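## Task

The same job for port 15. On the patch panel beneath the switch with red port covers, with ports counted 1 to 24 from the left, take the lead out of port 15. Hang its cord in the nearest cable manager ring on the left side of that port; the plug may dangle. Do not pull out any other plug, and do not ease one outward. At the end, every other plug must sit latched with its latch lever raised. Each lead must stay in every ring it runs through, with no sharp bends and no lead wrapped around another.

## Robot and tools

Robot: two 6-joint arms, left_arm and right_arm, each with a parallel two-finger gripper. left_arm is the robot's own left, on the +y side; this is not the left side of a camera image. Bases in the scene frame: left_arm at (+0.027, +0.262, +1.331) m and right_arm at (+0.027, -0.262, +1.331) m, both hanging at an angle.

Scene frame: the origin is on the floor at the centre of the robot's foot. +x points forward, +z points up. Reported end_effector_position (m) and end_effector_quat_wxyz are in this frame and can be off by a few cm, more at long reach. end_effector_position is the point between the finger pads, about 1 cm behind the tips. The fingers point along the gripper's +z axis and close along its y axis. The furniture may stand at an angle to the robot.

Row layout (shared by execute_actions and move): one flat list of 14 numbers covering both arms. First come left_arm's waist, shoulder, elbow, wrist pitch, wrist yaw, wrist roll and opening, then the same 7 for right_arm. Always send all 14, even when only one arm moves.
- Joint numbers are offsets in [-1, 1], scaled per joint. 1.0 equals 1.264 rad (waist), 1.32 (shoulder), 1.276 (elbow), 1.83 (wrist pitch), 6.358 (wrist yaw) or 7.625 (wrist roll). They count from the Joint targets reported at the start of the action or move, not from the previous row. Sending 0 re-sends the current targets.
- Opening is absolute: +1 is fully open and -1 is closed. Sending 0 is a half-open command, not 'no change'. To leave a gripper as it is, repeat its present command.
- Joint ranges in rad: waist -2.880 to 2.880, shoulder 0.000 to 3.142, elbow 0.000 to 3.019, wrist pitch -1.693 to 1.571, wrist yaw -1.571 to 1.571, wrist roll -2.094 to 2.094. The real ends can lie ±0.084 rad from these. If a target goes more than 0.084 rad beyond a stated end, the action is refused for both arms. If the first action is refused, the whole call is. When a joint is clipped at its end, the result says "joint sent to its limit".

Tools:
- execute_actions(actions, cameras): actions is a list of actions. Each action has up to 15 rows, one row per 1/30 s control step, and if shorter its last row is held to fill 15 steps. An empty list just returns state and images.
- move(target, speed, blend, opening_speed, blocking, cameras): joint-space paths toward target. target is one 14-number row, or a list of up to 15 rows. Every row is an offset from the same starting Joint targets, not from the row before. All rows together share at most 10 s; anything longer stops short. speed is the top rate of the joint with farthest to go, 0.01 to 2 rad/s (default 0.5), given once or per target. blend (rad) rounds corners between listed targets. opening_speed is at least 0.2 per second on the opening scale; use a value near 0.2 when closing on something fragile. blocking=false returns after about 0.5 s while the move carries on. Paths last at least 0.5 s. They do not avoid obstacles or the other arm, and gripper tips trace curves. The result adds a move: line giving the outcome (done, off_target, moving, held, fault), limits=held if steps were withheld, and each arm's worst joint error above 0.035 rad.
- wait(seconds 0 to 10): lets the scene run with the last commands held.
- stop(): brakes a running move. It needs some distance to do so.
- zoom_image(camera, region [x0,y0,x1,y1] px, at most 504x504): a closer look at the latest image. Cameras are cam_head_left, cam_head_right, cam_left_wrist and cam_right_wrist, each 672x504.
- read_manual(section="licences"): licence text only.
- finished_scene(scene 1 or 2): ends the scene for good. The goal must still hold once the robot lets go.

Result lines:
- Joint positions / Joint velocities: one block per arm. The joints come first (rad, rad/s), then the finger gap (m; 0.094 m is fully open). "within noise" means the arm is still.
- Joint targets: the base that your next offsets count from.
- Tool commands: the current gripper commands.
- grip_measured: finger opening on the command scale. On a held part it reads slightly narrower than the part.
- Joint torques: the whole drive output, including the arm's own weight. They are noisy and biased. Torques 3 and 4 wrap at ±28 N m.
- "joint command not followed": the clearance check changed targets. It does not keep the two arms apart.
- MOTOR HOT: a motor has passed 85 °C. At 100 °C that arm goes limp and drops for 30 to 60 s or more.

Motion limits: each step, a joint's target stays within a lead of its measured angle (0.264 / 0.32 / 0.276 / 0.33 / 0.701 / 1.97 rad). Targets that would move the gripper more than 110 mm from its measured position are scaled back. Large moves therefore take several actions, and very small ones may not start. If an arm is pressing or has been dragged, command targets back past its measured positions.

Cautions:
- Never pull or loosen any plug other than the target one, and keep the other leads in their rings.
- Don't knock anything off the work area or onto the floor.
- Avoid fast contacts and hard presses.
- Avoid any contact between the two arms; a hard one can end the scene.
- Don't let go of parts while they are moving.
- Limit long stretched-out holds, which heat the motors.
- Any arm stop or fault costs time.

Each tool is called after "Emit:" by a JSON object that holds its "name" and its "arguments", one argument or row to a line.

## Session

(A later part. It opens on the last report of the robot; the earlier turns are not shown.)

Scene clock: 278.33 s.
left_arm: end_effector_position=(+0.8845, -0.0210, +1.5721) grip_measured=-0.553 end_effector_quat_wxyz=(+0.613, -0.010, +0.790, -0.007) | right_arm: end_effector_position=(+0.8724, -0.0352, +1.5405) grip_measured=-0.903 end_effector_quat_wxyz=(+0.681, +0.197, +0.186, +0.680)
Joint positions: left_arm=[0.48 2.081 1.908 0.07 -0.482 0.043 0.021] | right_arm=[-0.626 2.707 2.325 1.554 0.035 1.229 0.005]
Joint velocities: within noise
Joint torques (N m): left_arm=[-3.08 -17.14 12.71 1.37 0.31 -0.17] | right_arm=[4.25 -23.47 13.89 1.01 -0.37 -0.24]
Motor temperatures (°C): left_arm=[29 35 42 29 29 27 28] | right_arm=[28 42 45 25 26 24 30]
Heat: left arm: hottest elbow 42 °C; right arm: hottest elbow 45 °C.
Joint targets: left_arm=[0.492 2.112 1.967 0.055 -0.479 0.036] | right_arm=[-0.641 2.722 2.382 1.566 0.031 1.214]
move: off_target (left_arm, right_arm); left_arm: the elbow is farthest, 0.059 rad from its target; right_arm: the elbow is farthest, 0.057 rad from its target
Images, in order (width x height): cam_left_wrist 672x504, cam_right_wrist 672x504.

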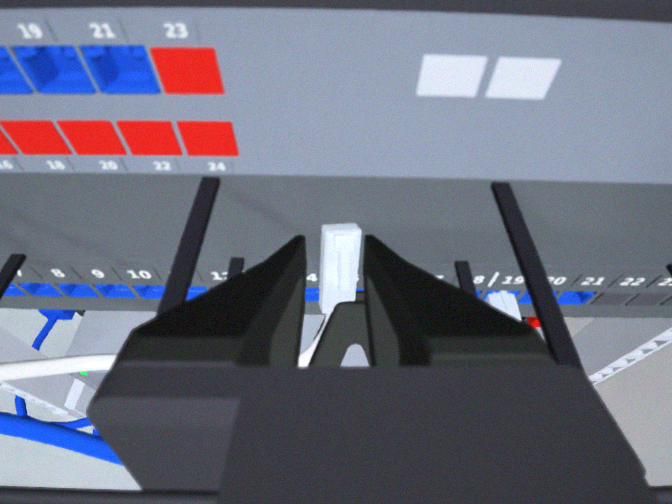

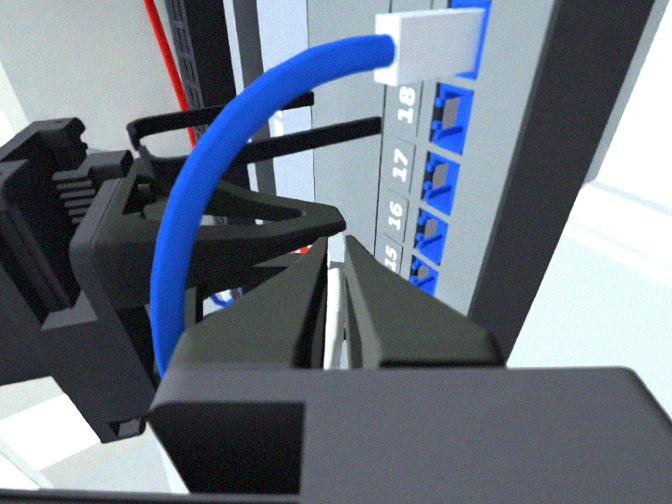

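Close left.

Emit:
{"name": "move", "arguments": {
  "target": [0,0,0,0,0,0,-1,0,0,0,0,0,0,-1],
  "opening_speed": 0.25,
  "cameras": ["cam_left_wrist","cam_right_wrist"]
}}

Scene clock: 283.47 s.
left_arm: end_effector_position=(+0.8848, -0.0213, +1.5727) grip_measured=-0.773 end_effector_quat_wxyz=(+0.613, -0.010, +0.790, -0.008) | right_arm: end_effector_position=(+0.8723, -0.0349, +1.5405) grip_measured=-0.905 end_effector_quat_wxyz=(+0.682, +0.195, +0.187, +0.680)
Joint positions: left_arm=[0.48 2.081 1.909 0.07 -0.48 0.042 0.011] | right_arm=[-0.626 2.707 2.325 1.554 0.033 1.227 0.004]
Joint velocities: within noise
Joint torques (N m): left_arm=[-2.78 -16.97 12.53 1.5 0.18 -0.14] | right_arm=[4.31 -23.71 13.85 0.96 -0.28 -0.2]
Motor temperatures (°C): left_arm=[29 35 42 29 28 27 29] | right_arm=[28 42 46 25 26 24 30]
Heat: left arm: hottest elbow 42 °C; right arm: hottest elbow 46 °C.
Joint targets: left_arm=[0.492 2.113 1.967 0.055 -0.479 0.036] | right_arm=[-0.641 2.722 2.382 1.566 0.031 1.214]
move: off_target (left_arm, right_arm); left_arm: the elbow is farthest, 0.058 rad from its target; right_arm: the elbow is farthest, 0.057 rad from its target
Images, in order (width x height): cam_left_wrist 672x504, cam_right_wrist 672x504.

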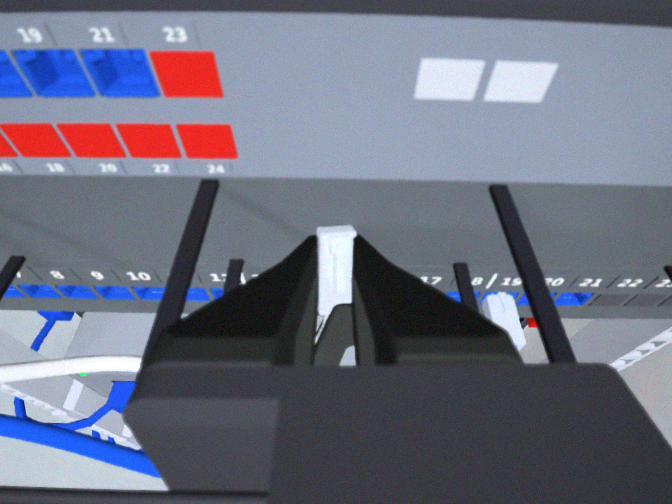

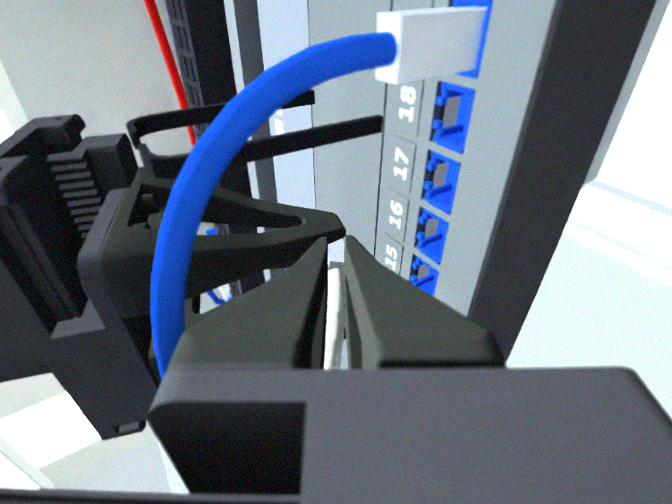

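Emit:
{"name": "move", "arguments": {
  "target": [
    [0,0,0,0,0,0,-1,0,0,0,0,0,0,-0.65],
    [0,0,0,0,0,0,-1,0.0119,-0.0341,-0.0408,0,0,0,-0.65],
    [0,0,0,0,0,0,-1,0.0332,-0.1311,-0.2571,-0.0033,0.0072,0,-0.65]
  ],
  "opening_speed": 0.4,
  "speed": 0.15,
  "cameras": ["cam_left_wrist","cam_right_wrist"]
}}

Scene clock: 287.97 s.
left_arm: end_effector_position=(+0.8848, -0.0218, +1.5704) grip_measured=-0.773 end_effector_quat_wxyz=(+0.612, -0.009, +0.791, -0.007) | right_arm: end_effector_position=(+0.8627, -0.0374, +1.5150) grip_measured=-0.652 end_effector_quat_wxyz=(+0.665, +0.242, +0.244, +0.663)
Joint positions: left_arm=[0.48 2.083 1.909 0.068 -0.48 0.042 0.011] | right_arm=[-0.622 2.59 2.056 1.555 0.074 1.227 0.016]
Joint velocities: within noise
Joint torques (N m): left_arm=[-4.01 -17.49 12.53 1.4 0.19 -0.1] | right_arm=[7.24 -26.99 8.21 0.99 -0.12 -0.22]
Motor temperatures (°C): left_arm=[29 35 42 29 28 27 29] | right_arm=[28 42 46 25 26 24 30]
Heat: left arm: hottest elbow 42 °C; right arm: hottest elbow 46 °C.
Joint targets: left_arm=[0.492 2.113 1.967 0.055 -0.479 0.036] | right_arm=[-0.599 2.549 2.054 1.560 0.077 1.214]
move: off_target (left_arm, right_arm); left_arm: the elbow is farthest, 0.058 rad from its target; right_arm: the shoulder is farthest, 0.041 rad from its target
Images, in order (width x height): cam_left_wrist 672x504, cam_right_wrist 672x504.

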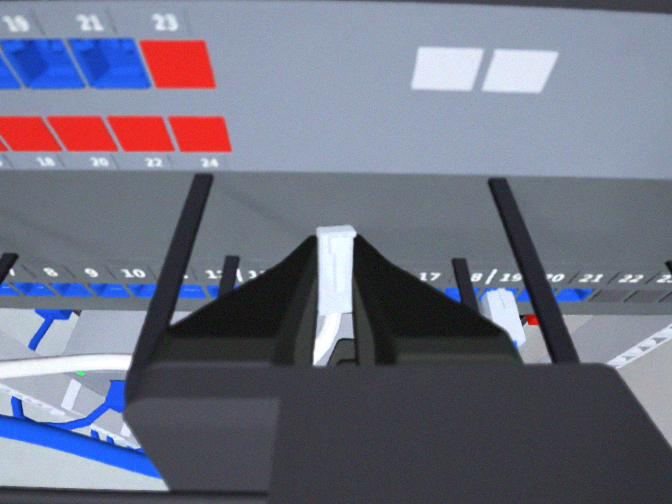

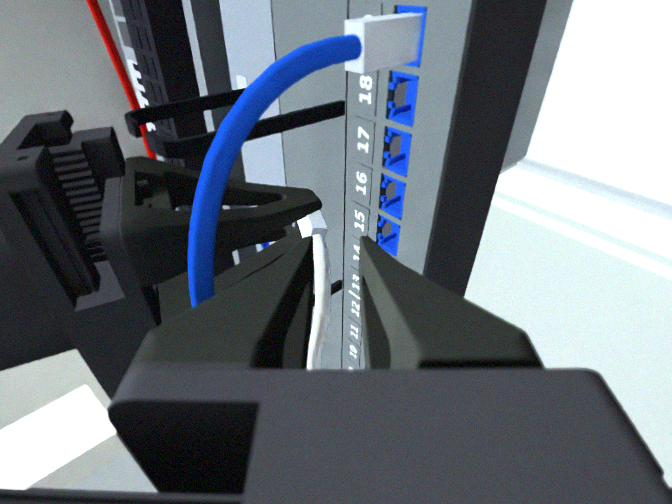

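Emit:
{"name": "move", "arguments": {
  "target": [
    [0,0,0,0,0,0,-1,0.0111,-0.0682,-0.1599,-0.0153,0.0085,0.0013,-0.65],
    [0,0,0,0,0,0,-1,0.0324,-0.1818,-0.3817,-0.0689,0.0242,0.0059,-0.65],
    [0,0,0,0,0,0,-1,-0.0514,-0.2273,-0.5188,-0.0246,0.0176,0.0138,-0.65]
  ],
  "blend": 0.02,
  "speed": 0.3,
  "cameras": ["cam_left_wrist","cam_right_wrist"]
}}

Scene clock: 291.27 s.
left_arm: end_effector_position=(+0.8848, -0.0218, +1.5704) grip_measured=-0.773 end_effector_quat_wxyz=(+0.612, -0.009, +0.791, -0.007) | right_arm: end_effector_position=(+0.7931, -0.1005, +1.4456) grip_measured=-0.652 end_effector_quat_wxyz=(+0.602, +0.382, +0.376, +0.592)
Joint positions: left_arm=[0.48 2.083 1.909 0.068 -0.48 0.042 0.011] | right_arm=[-0.66 2.284 1.394 1.497 0.191 1.305 0.016]
Joint velocities: within noise
Joint torques (N m): left_arm=[-3.49 -17.03 12.63 1.36 0.2 -0.17] | right_arm=[4.01 -22.95 6.19 2.1 -0.29 0.08]
Motor temperatures (°C): left_arm=[29 35 42 29 28 27 29] | right_arm=[28 43 45 25 26 24 30]
Heat: left arm: hottest elbow 42 °C; right arm: hottest elbow 45 °C.
Joint targets: left_arm=[0.492 2.113 1.967 0.055 -0.479 0.036] | right_arm=[-0.664 2.249 1.392 1.515 0.189 1.320]
move: off_target (left_arm); left_arm: the elbow is farthest, 0.058 rad from its target
Images, in order (width x height): cam_left_wrist 672x504, cam_right_wrist 672x504.

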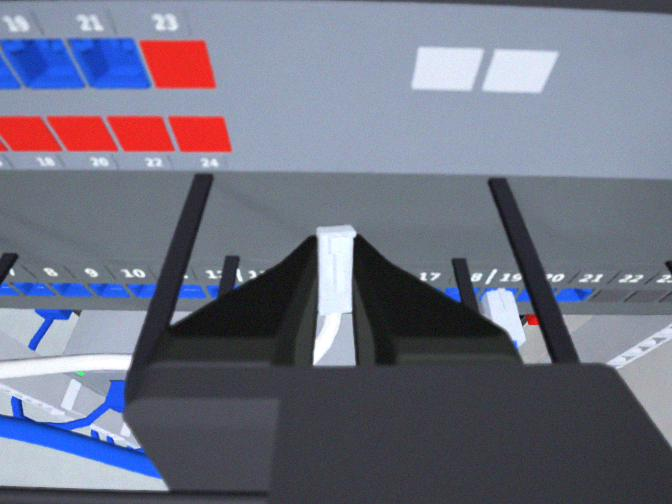

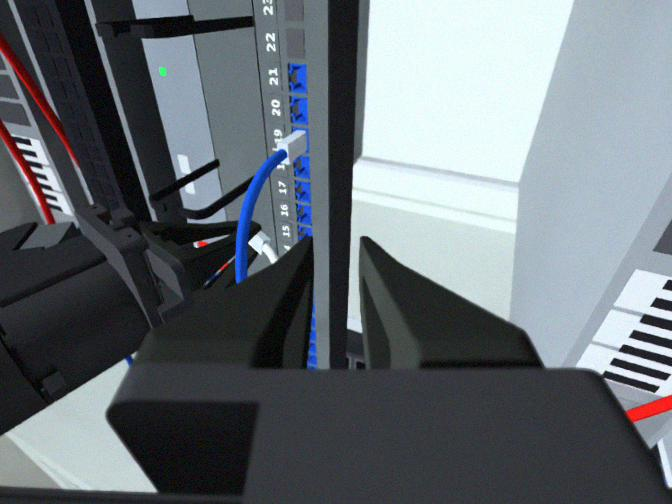

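Emit:
{"name": "move", "arguments": {
  "target": [
    [-0.0277,-0.0765,-0.0462,-0.0202,-0.0011,0.0026,-1,0,0,0,0,0,0,-0.65],
    [-0.0546,-0.1568,-0.1763,0.0295,-0.0068,0.0026,-1,0,0,0,0,0,0,-0.65]
  ],
  "speed": 0.15
}}

Scene clock: 294.13 s.
left_arm: end_effector_position=(+0.8300, -0.0257, +1.6298) grip_measured=-0.774 end_effector_quat_wxyz=(+0.624, -0.007, +0.781, -0.014) | right_arm: end_effector_position=(+0.7929, -0.1005, +1.4454) grip_measured=-0.652 end_effector_quat_wxyz=(+0.601, +0.383, +0.376, +0.592)
Joint positions: left_arm=[0.427 1.913 1.751 0.089 -0.516 0.049 0.011] | right_arm=[-0.66 2.284 1.394 1.498 0.191 1.306 0.016]
Joint velocities: within noise
Joint torques (N m): left_arm=[-4.48 -18.14 7.88 2.81 -0.11 -0.08] | right_arm=[4.13 -22.89 6.19 2.11 -0.28 0.04]
Motor temperatures (°C): left_arm=[29 36 42 29 28 27 29] | right_arm=[28 43 44 25 26 24 30]
Heat: left arm: hottest elbow 42 °C; right arm: hottest elbow 44 °C.
Joint targets: left_arm=[0.423 1.906 1.742 0.109 -0.522 0.056] | right_arm=[-0.664 2.249 1.392 1.515 0.189 1.320]
move: done

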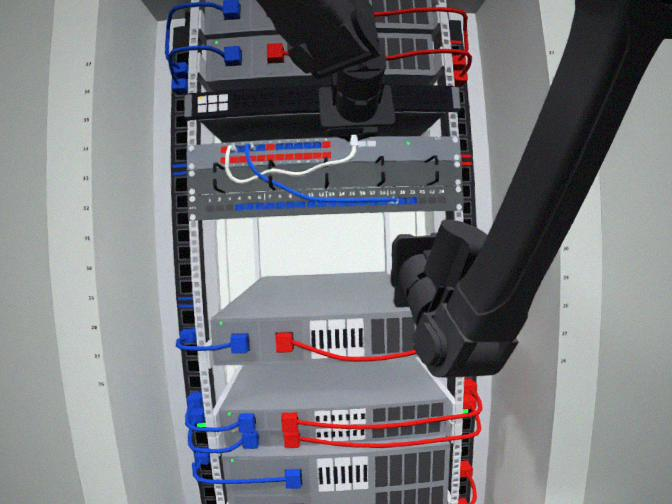

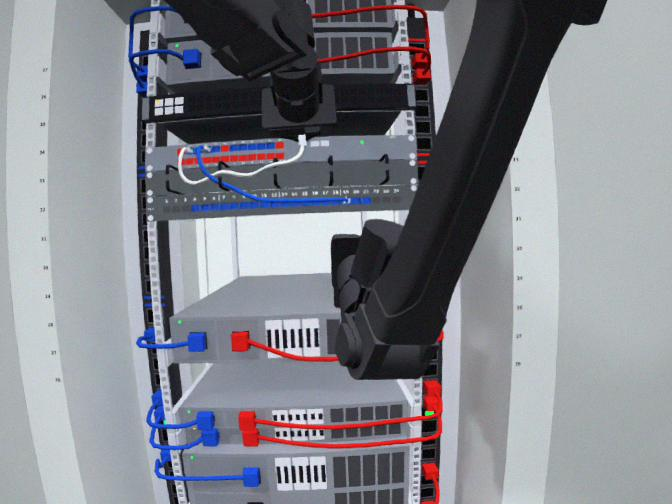

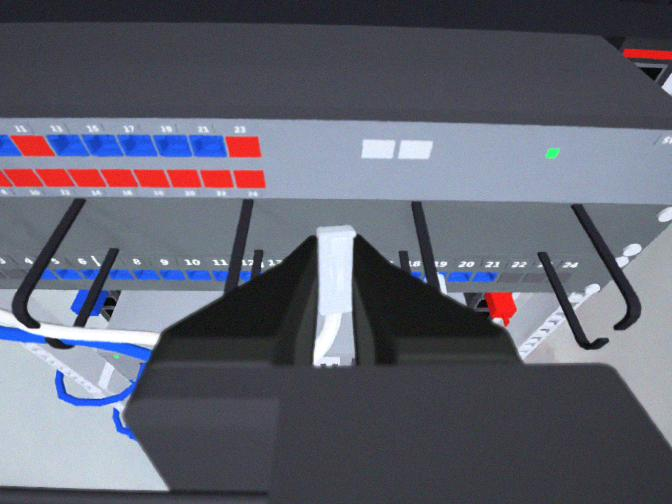

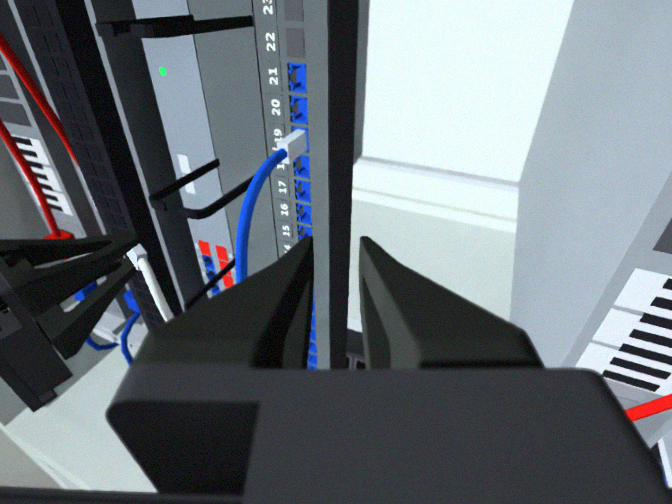

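Emit:
{"name": "zoom_image", "arguments": {
  "camera": "cam_head_left",
  "region": [190, 120, 420, 230]
}}

Scaled by 2.191 from the camera's 672x504 image, which has a finer 960x720 frame.

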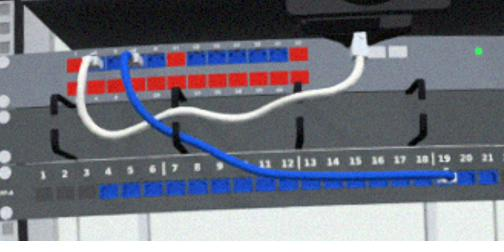

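Emit:
{"name": "move", "arguments": {
  "target": [
    [-0.0016,0.075,-0.1348,0.2683,0.0049,0.2269,-1,0,0,0,0,0,0,-0.65],
    [-0.0483,0.1258,0.3668,-0.5301,-0.0011,0.1416,-1,0,0,0,0,0,0,-0.65]
  ],
  "speed": 0.5
}}

Scene clock: 301.87 s.
left_arm: end_effector_position=(+0.7924, -0.0614, +1.5793) grip_measured=-0.774 end_effector_quat_wxyz=(+0.287, +0.603, +0.701, +0.251) | right_arm: end_effector_position=(+0.7928, -0.1005, +1.4455) grip_measured=-0.652 end_effector_quat_wxyz=(+0.601, +0.383, +0.376, +0.592)
Joint positions: left_arm=[0.376 2.044 2.15 -0.848 -0.526 1.138 0.011] | right_arm=[-0.66 2.284 1.394 1.498 0.191 1.306 0.016]
Joint velocities: within noise
Joint torques (N m): left_arm=[-6.12 -16.62 12.63 0.94 -0.07 -0.12] | right_arm=[4.01 -23 6.26 2.09 -0.28 0.04]
Motor temperatures (°C): left_arm=[29 36 43 29 28 27 29] | right_arm=[28 43 43 25 26 24 29]
Heat: left arm: hottest elbow 43 °C; right arm: hottest shoulder 43 °C.
Joint targets: left_arm=[0.362 2.072 2.210 -0.861 -0.529 1.135] | right_arm=[-0.664 2.249 1.392 1.515 0.189 1.320]
move: off_target (left_arm); left_arm: the elbow is farthest, 0.060 rad from its target

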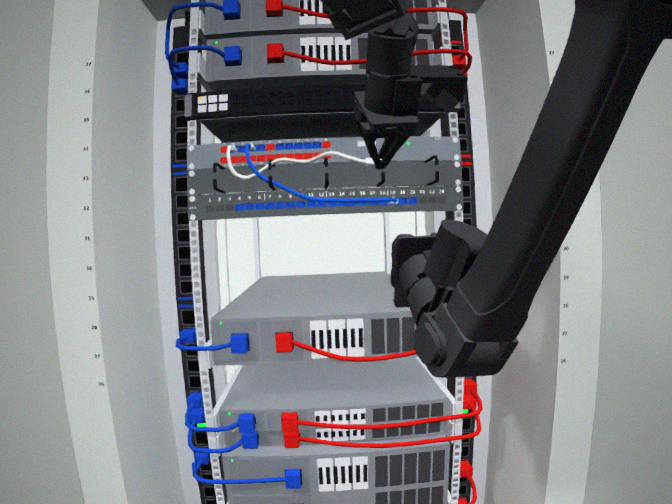

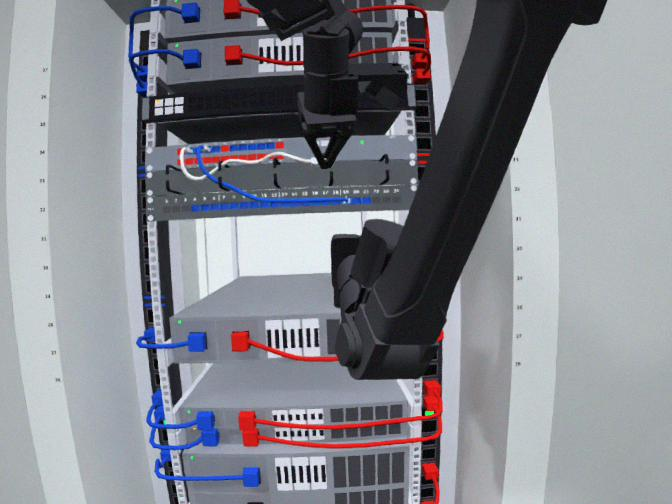

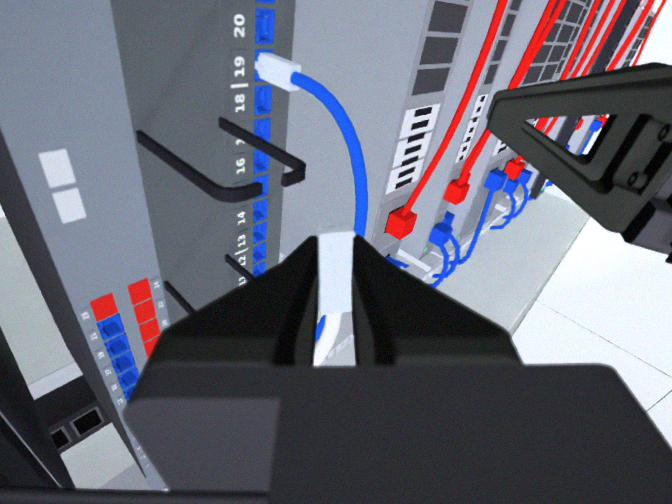

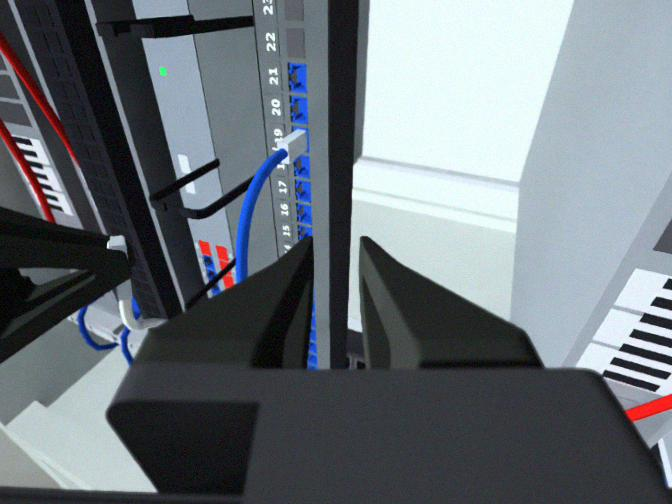

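Emit:
{"name": "move", "arguments": {
  "target": [0,0,0,0,0,0,-1,0.2302,-0.1068,0.0509,-0.0317,0.0794,-0.0455,-0.45],
  "speed": 0.3
}}

Scene clock: 304.63 s.
left_arm: end_effector_position=(+0.7924, -0.0614, +1.5793) grip_measured=-0.774 end_effector_quat_wxyz=(+0.287, +0.602, +0.701, +0.251) | right_arm: end_effector_position=(+0.7384, -0.0046, +1.5503) grip_measured=-0.452 end_effector_quat_wxyz=(+0.662, +0.463, +0.333, +0.486)
Joint positions: left_arm=[0.376 2.044 2.15 -0.848 -0.526 1.137 0.011] | right_arm=[-0.387 2.138 1.409 1.463 0.691 0.989 0.026]
Joint velocities: within noise
Joint torques (N m): left_arm=[-5.36 -16.97 12.78 0.88 -0.1 -0.16] | right_arm=[6.24 -22.01 11.73 0.65 -0.29 -0.31]
Motor temperatures (°C): left_arm=[29 36 43 29 28 27 30] | right_arm=[28 43 43 25 26 24 29]
Heat: left arm: hottest elbow 43 °C; right arm: hottest shoulder 43 °C.
Joint targets: left_arm=[0.362 2.072 2.210 -0.861 -0.529 1.136] | right_arm=[-0.373 2.108 1.457 1.457 0.694 0.973]
move: off_target (left_arm, right_arm); left_arm: the elbow is farthest, 0.060 rad from its target; right_arm: the elbow is farthest, 0.048 rad from its target

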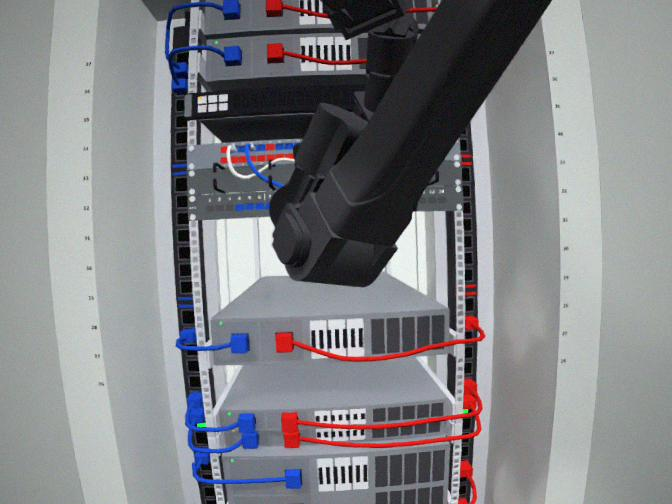

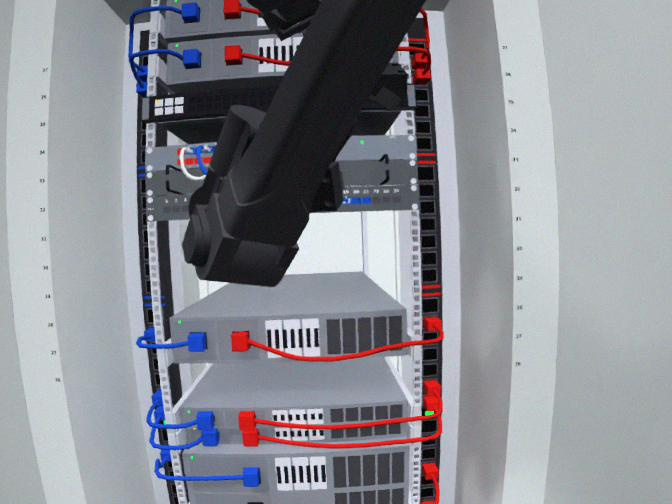

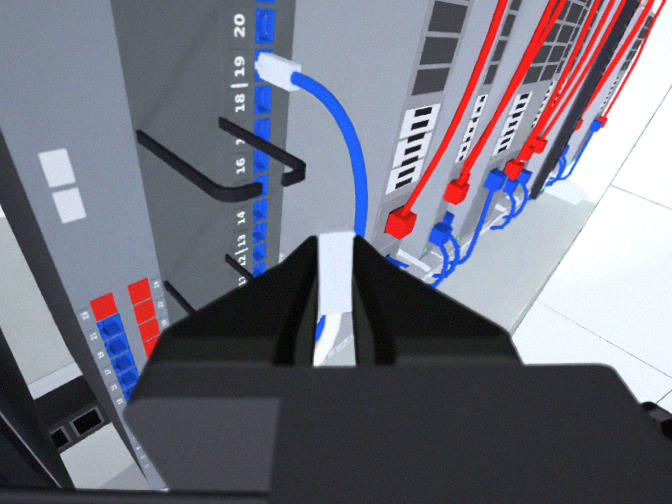

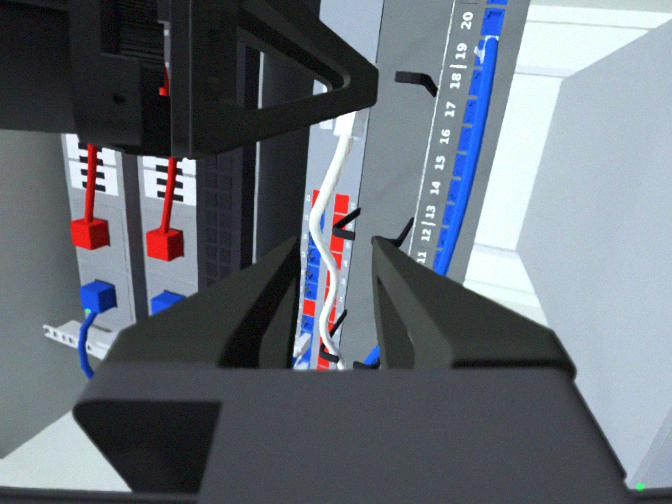

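Emit:
{"name": "move", "arguments": {
  "target": [0,0,0,0,0,0,-1,-0.0791,0.1015,0.1387,0.0475,-0.0234,-0.0059,-0.45],
  "speed": 0.1,
  "cameras": ["cam_left_wrist","cam_right_wrist"]
}}

Emit:
{"name": "zoom_image", "arguments": {
  "camera": "cam_right_wrist",
  "region": [250, 100, 430, 370]
}}

Scene clock: 307.03 s.
left_arm: end_effector_position=(+0.7924, -0.0614, +1.5793) grip_measured=-0.774 end_effector_quat_wxyz=(+0.287, +0.602, +0.701, +0.251) | right_arm: end_effector_position=(+0.7796, -0.0228, +1.5724) grip_measured=-0.452 end_effector_quat_wxyz=(+0.702, +0.405, +0.287, +0.511)
Joint positions: left_arm=[0.376 2.044 2.15 -0.848 -0.526 1.137 0.011] | right_arm=[-0.457 2.229 1.581 1.528 0.548 0.944 0.026]
Joint velocities: within noise
Joint torques (N m): left_arm=[-5.42 -16.38 12.66 0.91 -0.11 -0.12] | right_arm=[3.49 -19.55 12.53 1.5 -0.49 -0.27]
Motor temperatures (°C): left_arm=[30 36 44 29 28 27 30] | right_arm=[28 43 43 25 26 24 29]
Heat: left arm: hottest elbow 44 °C; right arm: hottest shoulder 43 °C.
Joint targets: left_arm=[0.362 2.072 2.210 -0.861 -0.529 1.136] | right_arm=[-0.473 2.242 1.634 1.544 0.545 0.928]
move: off_target (left_arm, right_arm); left_arm: the elbow is farthest, 0.060 rad from its target; right_arm: the elbow is farthest, 0.053 rad from its target
Images, in order (width x height): cam_left_wrist 672x504, cam_right_wrist 672x504.

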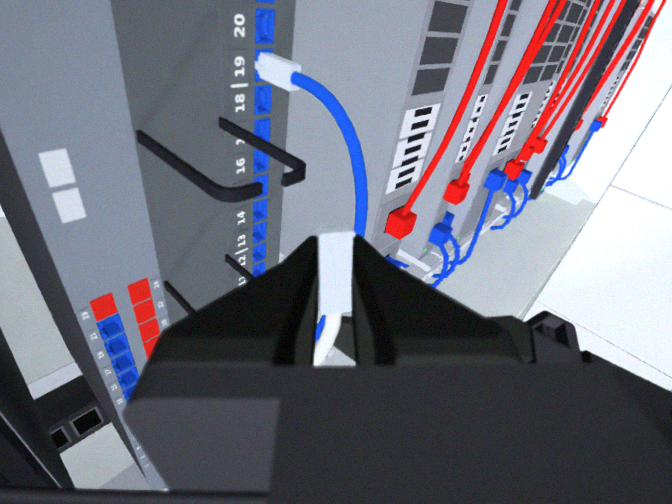

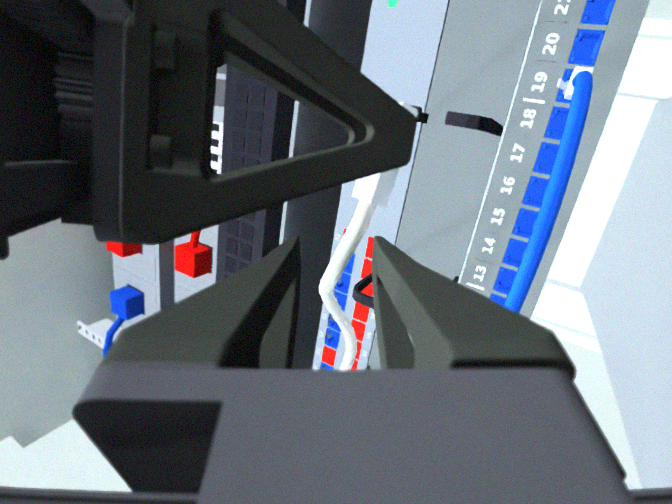

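Scaled by 1.867 from the camera's 672x504 image, which has a finer 960x720 frame.

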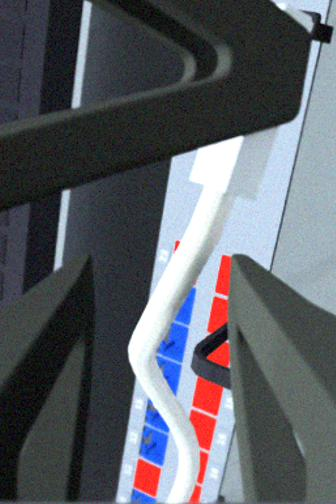

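Emit:
{"name": "move", "arguments": {
  "target": [0,0,0,0,0,0,-1,0,0,0,0,0,0,-0.93],
  "opening_speed": 0.3,
  "cameras": ["cam_left_wrist","cam_right_wrist"]
}}

Emit:
{"name": "zoom_image", "arguments": {
  "camera": "cam_right_wrist",
  "region": [250, 100, 430, 370]
}}

Scene clock: 309.33 s.
left_arm: end_effector_position=(+0.7912, -0.0635, +1.5803) grip_measured=-0.774 end_effector_quat_wxyz=(+0.287, +0.603, +0.701, +0.251) | right_arm: end_effector_position=(+0.7806, -0.0237, +1.5695) grip_measured=-0.927 end_effector_quat_wxyz=(+0.702, +0.405, +0.288, +0.510)
Joint positions: left_arm=[0.372 2.044 2.152 -0.85 -0.528 1.135 0.011] | right_arm=[-0.459 2.234 1.582 1.529 0.548 0.943 0.003]
Joint velocities: within noise
Joint torques (N m): left_arm=[-4.89 -16.67 12.57 1.07 -0.05 -0.13] | right_arm=[3.84 -20.19 12.36 1.4 -0.47 -0.28]
Motor temperatures (°C): left_arm=[30 36 44 29 28 27 30] | right_arm=[28 43 44 25 26 24 29]
Heat: left arm: hottest elbow 44 °C; right arm: hottest elbow 44 °C.
Joint targets: left_arm=[0.362 2.072 2.210 -0.861 -0.529 1.135] | right_arm=[-0.473 2.242 1.634 1.544 0.545 0.928]
move: off_target (left_arm, right_arm); left_arm: the elbow is farthest, 0.058 rad from its target; right_arm: the elbow is farthest, 0.052 rad from its target
Images, in order (width x height): cam_left_wrist 672x504, cam_right_wrist 672x504.

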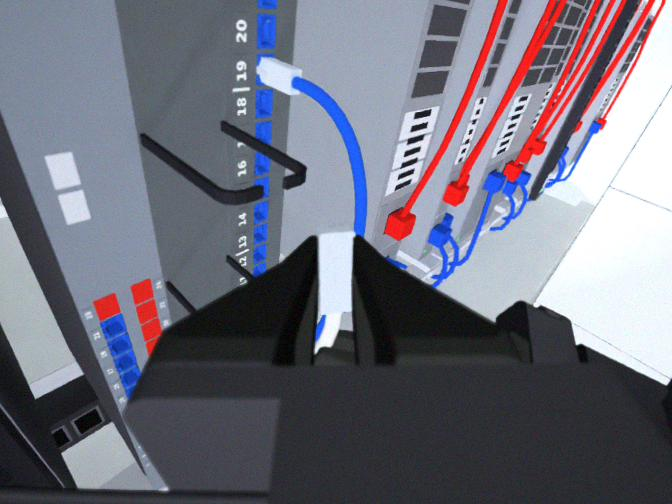

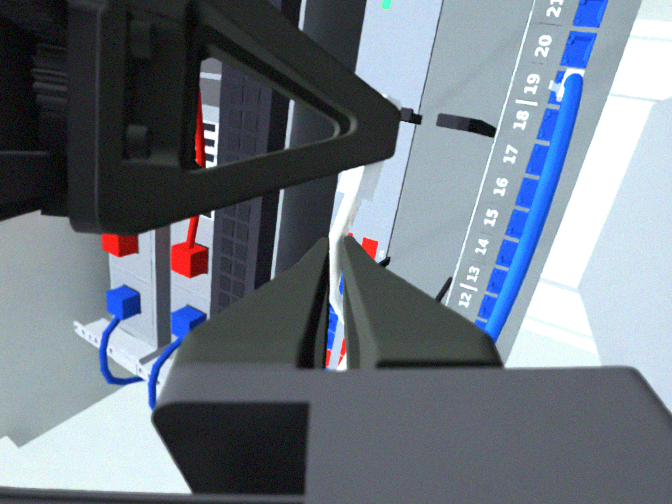

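Scaled by 1.867 from the camera's 672x504 image, which has a finer 960x720 frame.

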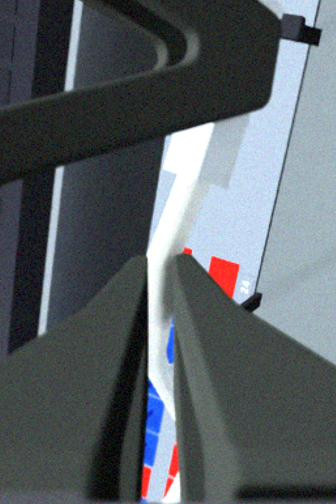

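Emit:
{"name": "move", "arguments": {
  "target": [
    [0,0,0,0,0,0,-0.62,0,0,0,0,0,0,-0.93],
    [0,-0.0341,-0.0431,0,0,0,-0.62,0,0,0,0,0,0,-0.93],
    [-0.0372,-0.1061,-0.1176,-0.0142,-0.0041,0,-0.62,0,0,0,0,0,0,-0.93],
    [-0.0174,-0.2136,-0.1803,0.0005,-0.0033,0,-0.62,0,0,0,0,0,0,-0.93]
  ],
  "opening_speed": 0.4,
  "speed": [0.2,0.2,0.15,0.3],
  "cameras": ["cam_left_wrist","cam_right_wrist"]
}}

Scene clock: 313.50 s.
left_arm: end_effector_position=(+0.7254, -0.0319, +1.6911) grip_measured=-0.623 end_effector_quat_wxyz=(+0.326, +0.592, +0.690, +0.260) | right_arm: end_effector_position=(+0.7808, -0.0233, +1.5676) grip_measured=-0.927 end_effector_quat_wxyz=(+0.703, +0.404, +0.290, +0.509)
Joint positions: left_arm=[0.328 1.781 1.988 -0.87 -0.55 1.135 0.018] | right_arm=[-0.46 2.237 1.582 1.529 0.546 0.942 0.003]
Joint velocities: within noise
Joint torques (N m): left_arm=[-2.9 -14.33 8.01 1.95 0.03 -0.15] | right_arm=[3.55 -20.48 12.4 1.44 -0.44 -0.27]
Motor temperatures (°C): left_arm=[30 36 44 29 28 27 30] | right_arm=[28 43 44 25 26 24 30]
Heat: left arm: hottest elbow 44 °C; right arm: hottest elbow 44 °C.
Joint targets: left_arm=[0.340 1.790 1.980 -0.860 -0.550 1.135] | right_arm=[-0.473 2.242 1.634 1.544 0.545 0.928]
move: off_target (right_arm); right_arm: the elbow is farthest, 0.052 rad from its target
Images, in order (width x height): cam_left_wrist 672x504, cam_right_wrist 672x504.

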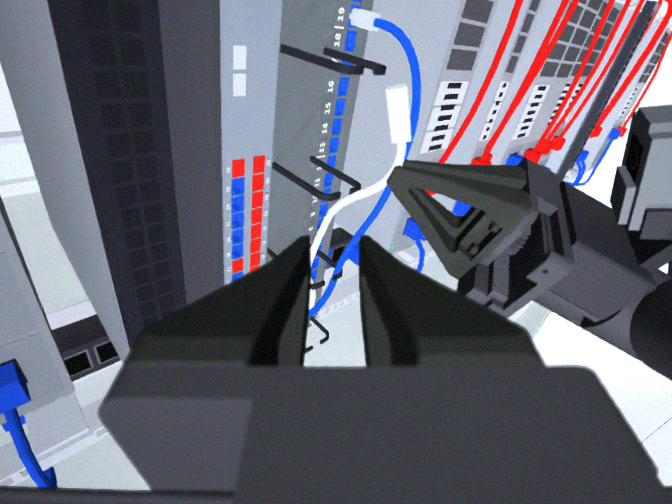

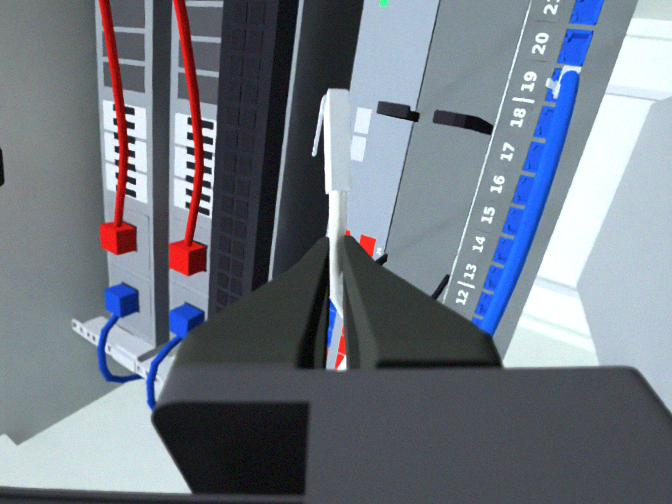

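Emit:
{"name": "move", "arguments": {
  "target": [
    [0.087,-0.1136,-0.1881,0.1421,0.0079,0,-0.62,0,0,0,0,0,0,-0.93],
    [0.1899,-0.0682,-0.652,0.8525,0.0296,-0.3317,-0.5,0,0,0,0,0,0,-0.93]
  ],
  "speed": [0.5,0.8],
  "blend": 0.05
}}

Scene clock: 318.90 s.
left_arm: end_effector_position=(+0.7419, +0.1005, +1.5893) grip_measured=-0.503 end_effector_quat_wxyz=(+0.501, -0.500, +0.505, -0.494) | right_arm: end_effector_position=(+0.7808, -0.0233, +1.5677) grip_measured=-0.924 end_effector_quat_wxyz=(+0.703, +0.404, +0.290, +0.509)
Joint positions: left_arm=[0.569 1.677 1.157 0.679 -0.365 -1.387 0.023] | right_arm=[-0.46 2.237 1.582 1.529 0.546 0.942 0.004]
Joint velocities: within noise
Joint torques (N m): left_arm=[-1.79 -11.22 6.52 2.78 0.42 -0.07] | right_arm=[3.78 -20.42 12.46 1.5 -0.42 -0.26]
Motor temperatures (°C): left_arm=[29 36 44 29 28 27 29] | right_arm=[28 42 45 25 26 24 30]
Heat: left arm: hottest elbow 44 °C; right arm: hottest elbow 45 °C.
Joint targets: left_arm=[0.580 1.700 1.148 0.700 -0.362 -1.394] | right_arm=[-0.473 2.242 1.634 1.544 0.545 0.928]
move: off_target (right_arm); right_arm: the elbow is farthest, 0.052 rad from its target

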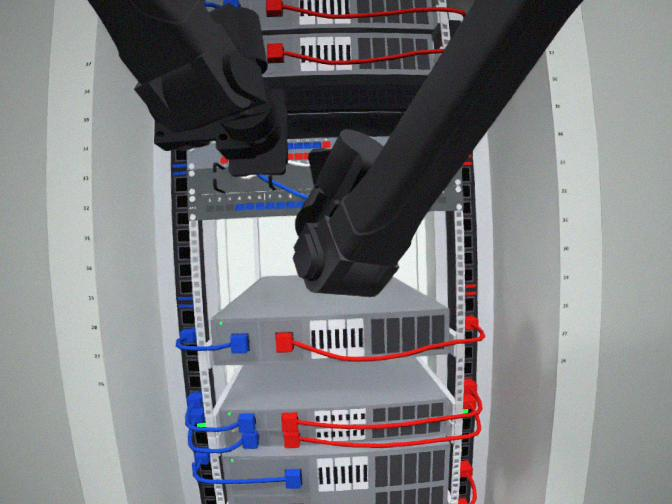

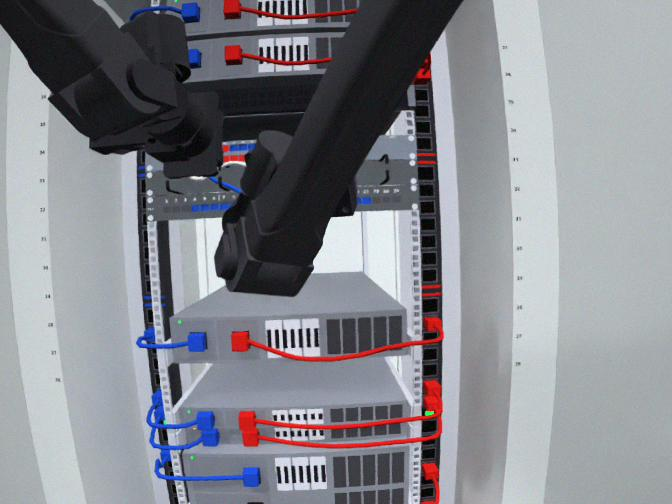

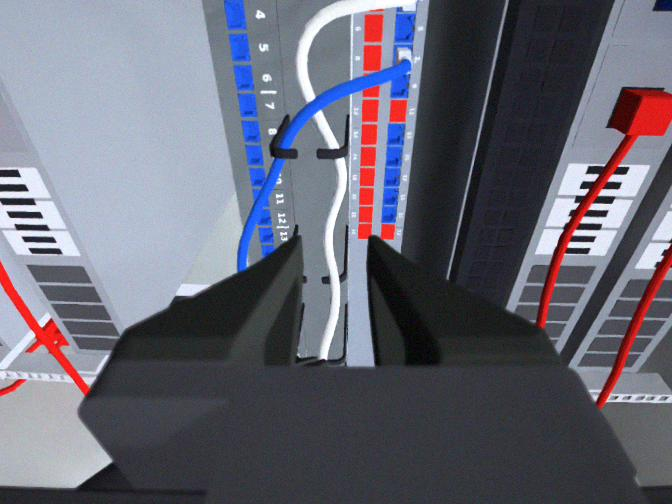

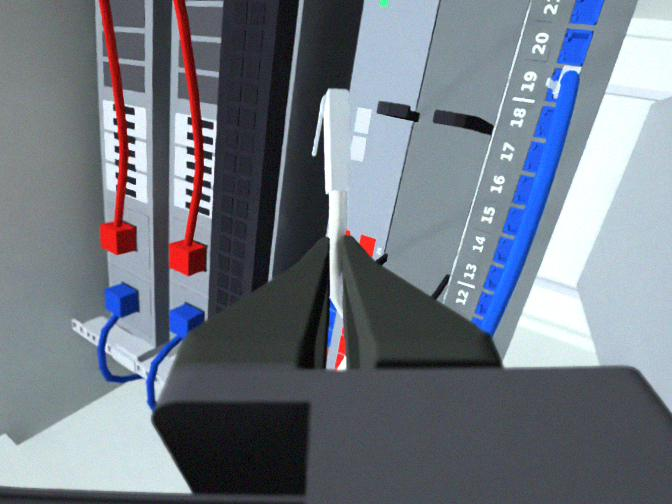

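Emit:
{"name": "move", "arguments": {
  "target": [0,0,0,0,0,0,-0.5,-0.0633,-0.2667,-0.145,-0.4945,-0.0249,0.062,-0.93],
  "speed": 0.35
}}

Scene clock: 322.47 s.
left_arm: end_effector_position=(+0.7419, +0.1005, +1.5893) grip_measured=-0.503 end_effector_quat_wxyz=(+0.501, -0.500, +0.505, -0.494) | right_arm: end_effector_position=(+0.8172, -0.0379, +1.5641) grip_measured=-0.924 end_effector_quat_wxyz=(+0.498, +0.496, +0.504, +0.503)
Joint positions: left_arm=[0.569 1.677 1.157 0.679 -0.365 -1.387 0.023] | right_arm=[-0.529 1.923 1.448 0.643 0.386 1.385 0.004]
Joint velocities: within noise
Joint torques (N m): left_arm=[-1.61 -11.16 6.6 2.92 0.36 -0.1] | right_arm=[2.43 -22.18 9.63 1.42 -0.09 0.04]
Motor temperatures (°C): left_arm=[29 36 43 29 28 27 29] | right_arm=[28 42 44 25 26 24 30]
Heat: left arm: hottest elbow 43 °C; right arm: hottest elbow 44 °C.
Joint targets: left_arm=[0.580 1.700 1.148 0.700 -0.362 -1.394] | right_arm=[-0.553 1.890 1.449 0.639 0.386 1.401]
move: done

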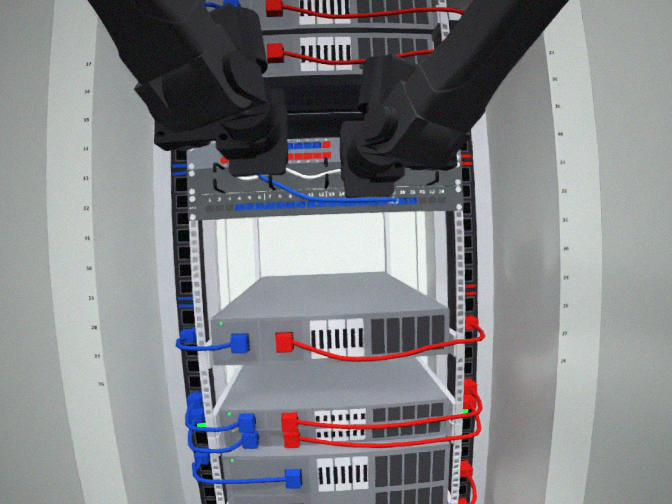

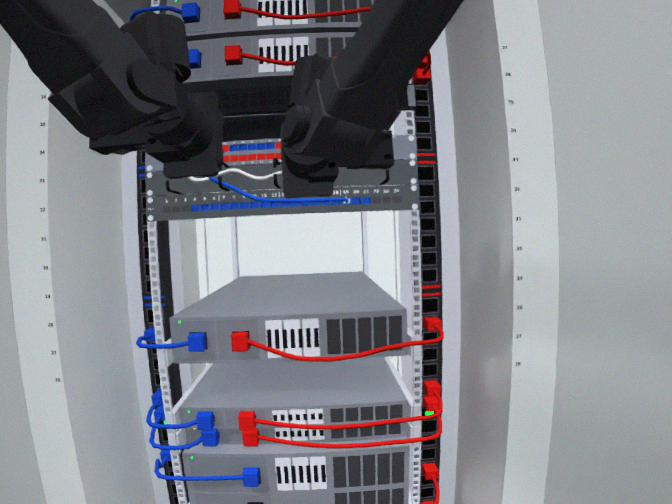

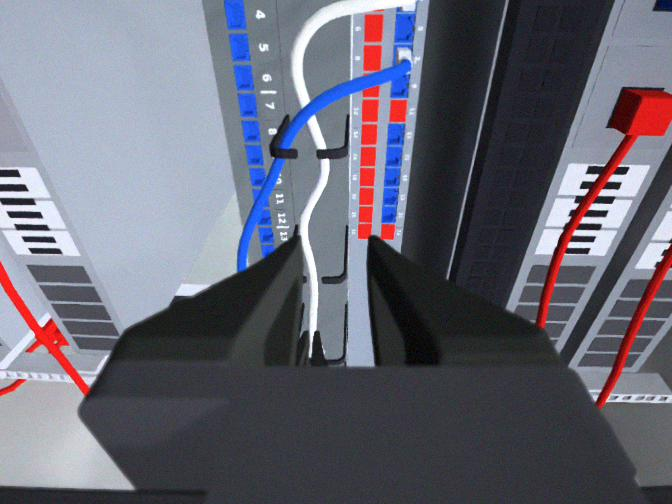

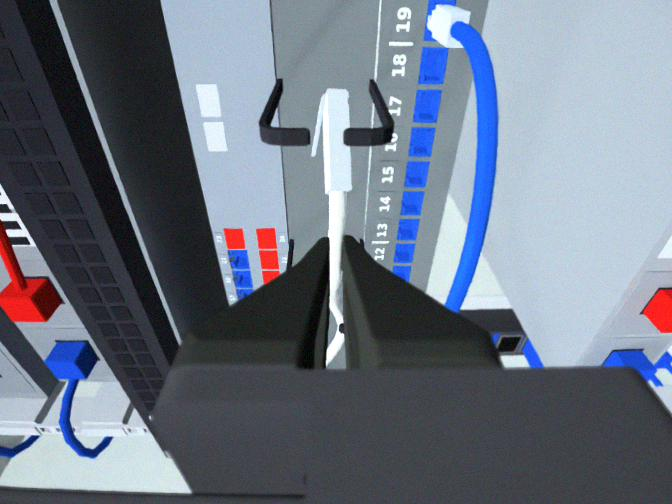

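Emit:
{"name": "move", "arguments": {
  "target": [
    [-0.0411,0.153,0.2139,-0.0055,-0.0038,0,-0.5,0,0,0,0,0,0,-0.93]
  ],
  "speed": 0.2,
  "cameras": ["cam_left_wrist","cam_right_wrist"]
}}

Emit:
{"name": "zoom_image", "arguments": {
  "camera": "cam_left_wrist",
  "region": [230, 100, 450, 370]
}}

Scene clock: 324.73 s.
left_arm: end_effector_position=(+0.7989, +0.0512, +1.5650) grip_measured=-0.503 end_effector_quat_wxyz=(+0.499, -0.497, +0.501, -0.503) | right_arm: end_effector_position=(+0.8172, -0.0378, +1.5641) grip_measured=-0.924 end_effector_quat_wxyz=(+0.497, +0.496, +0.504, +0.503)
Joint positions: left_arm=[0.537 1.875 1.369 0.679 -0.383 -1.387 0.023] | right_arm=[-0.529 1.923 1.448 0.643 0.386 1.386 0.004]
Joint velocities: within noise
Joint torques (N m): left_arm=[-4.48 -12.92 10.96 2.28 0.11 -0.07] | right_arm=[2.26 -22.07 9.72 1.5 -0.07 0.06]
Motor temperatures (°C): left_arm=[29 36 43 29 28 27 29] | right_arm=[28 42 44 25 26 24 30]
Heat: left arm: hottest elbow 43 °C; right arm: hottest elbow 44 °C.
Joint targets: left_arm=[0.528 1.902 1.421 0.690 -0.386 -1.394] | right_arm=[-0.553 1.890 1.449 0.639 0.386 1.401]
move: off_target (left_arm); left_arm: the elbow is farthest, 0.051 rad from its target
Images, in order (width x height): cam_left_wrist 672x504, cam_right_wrist 672x504.

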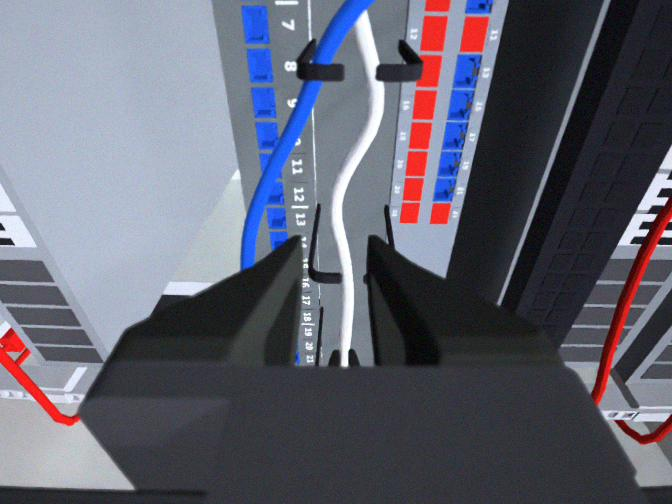

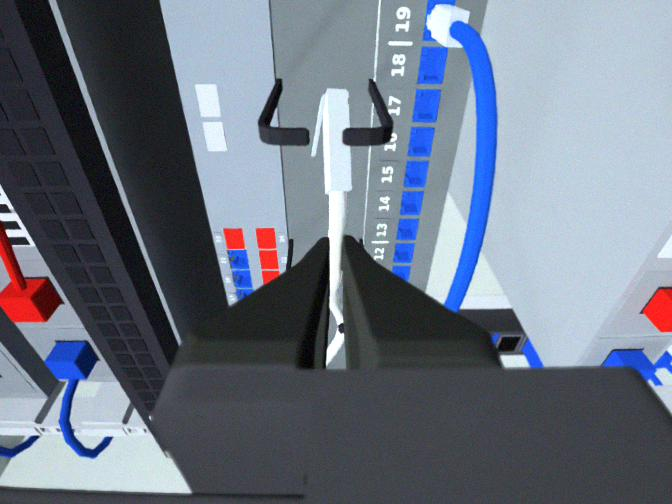

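Scaled by 1.867 from the camera's 672x504 image, which has a finer 960x720 frame.

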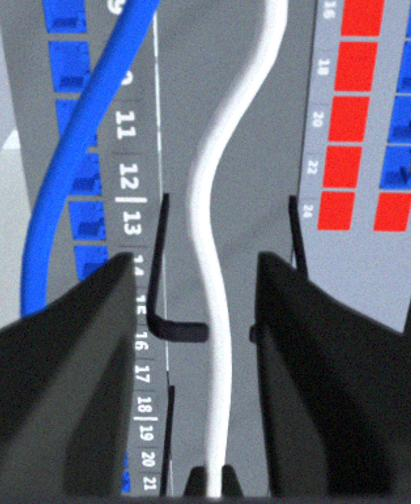

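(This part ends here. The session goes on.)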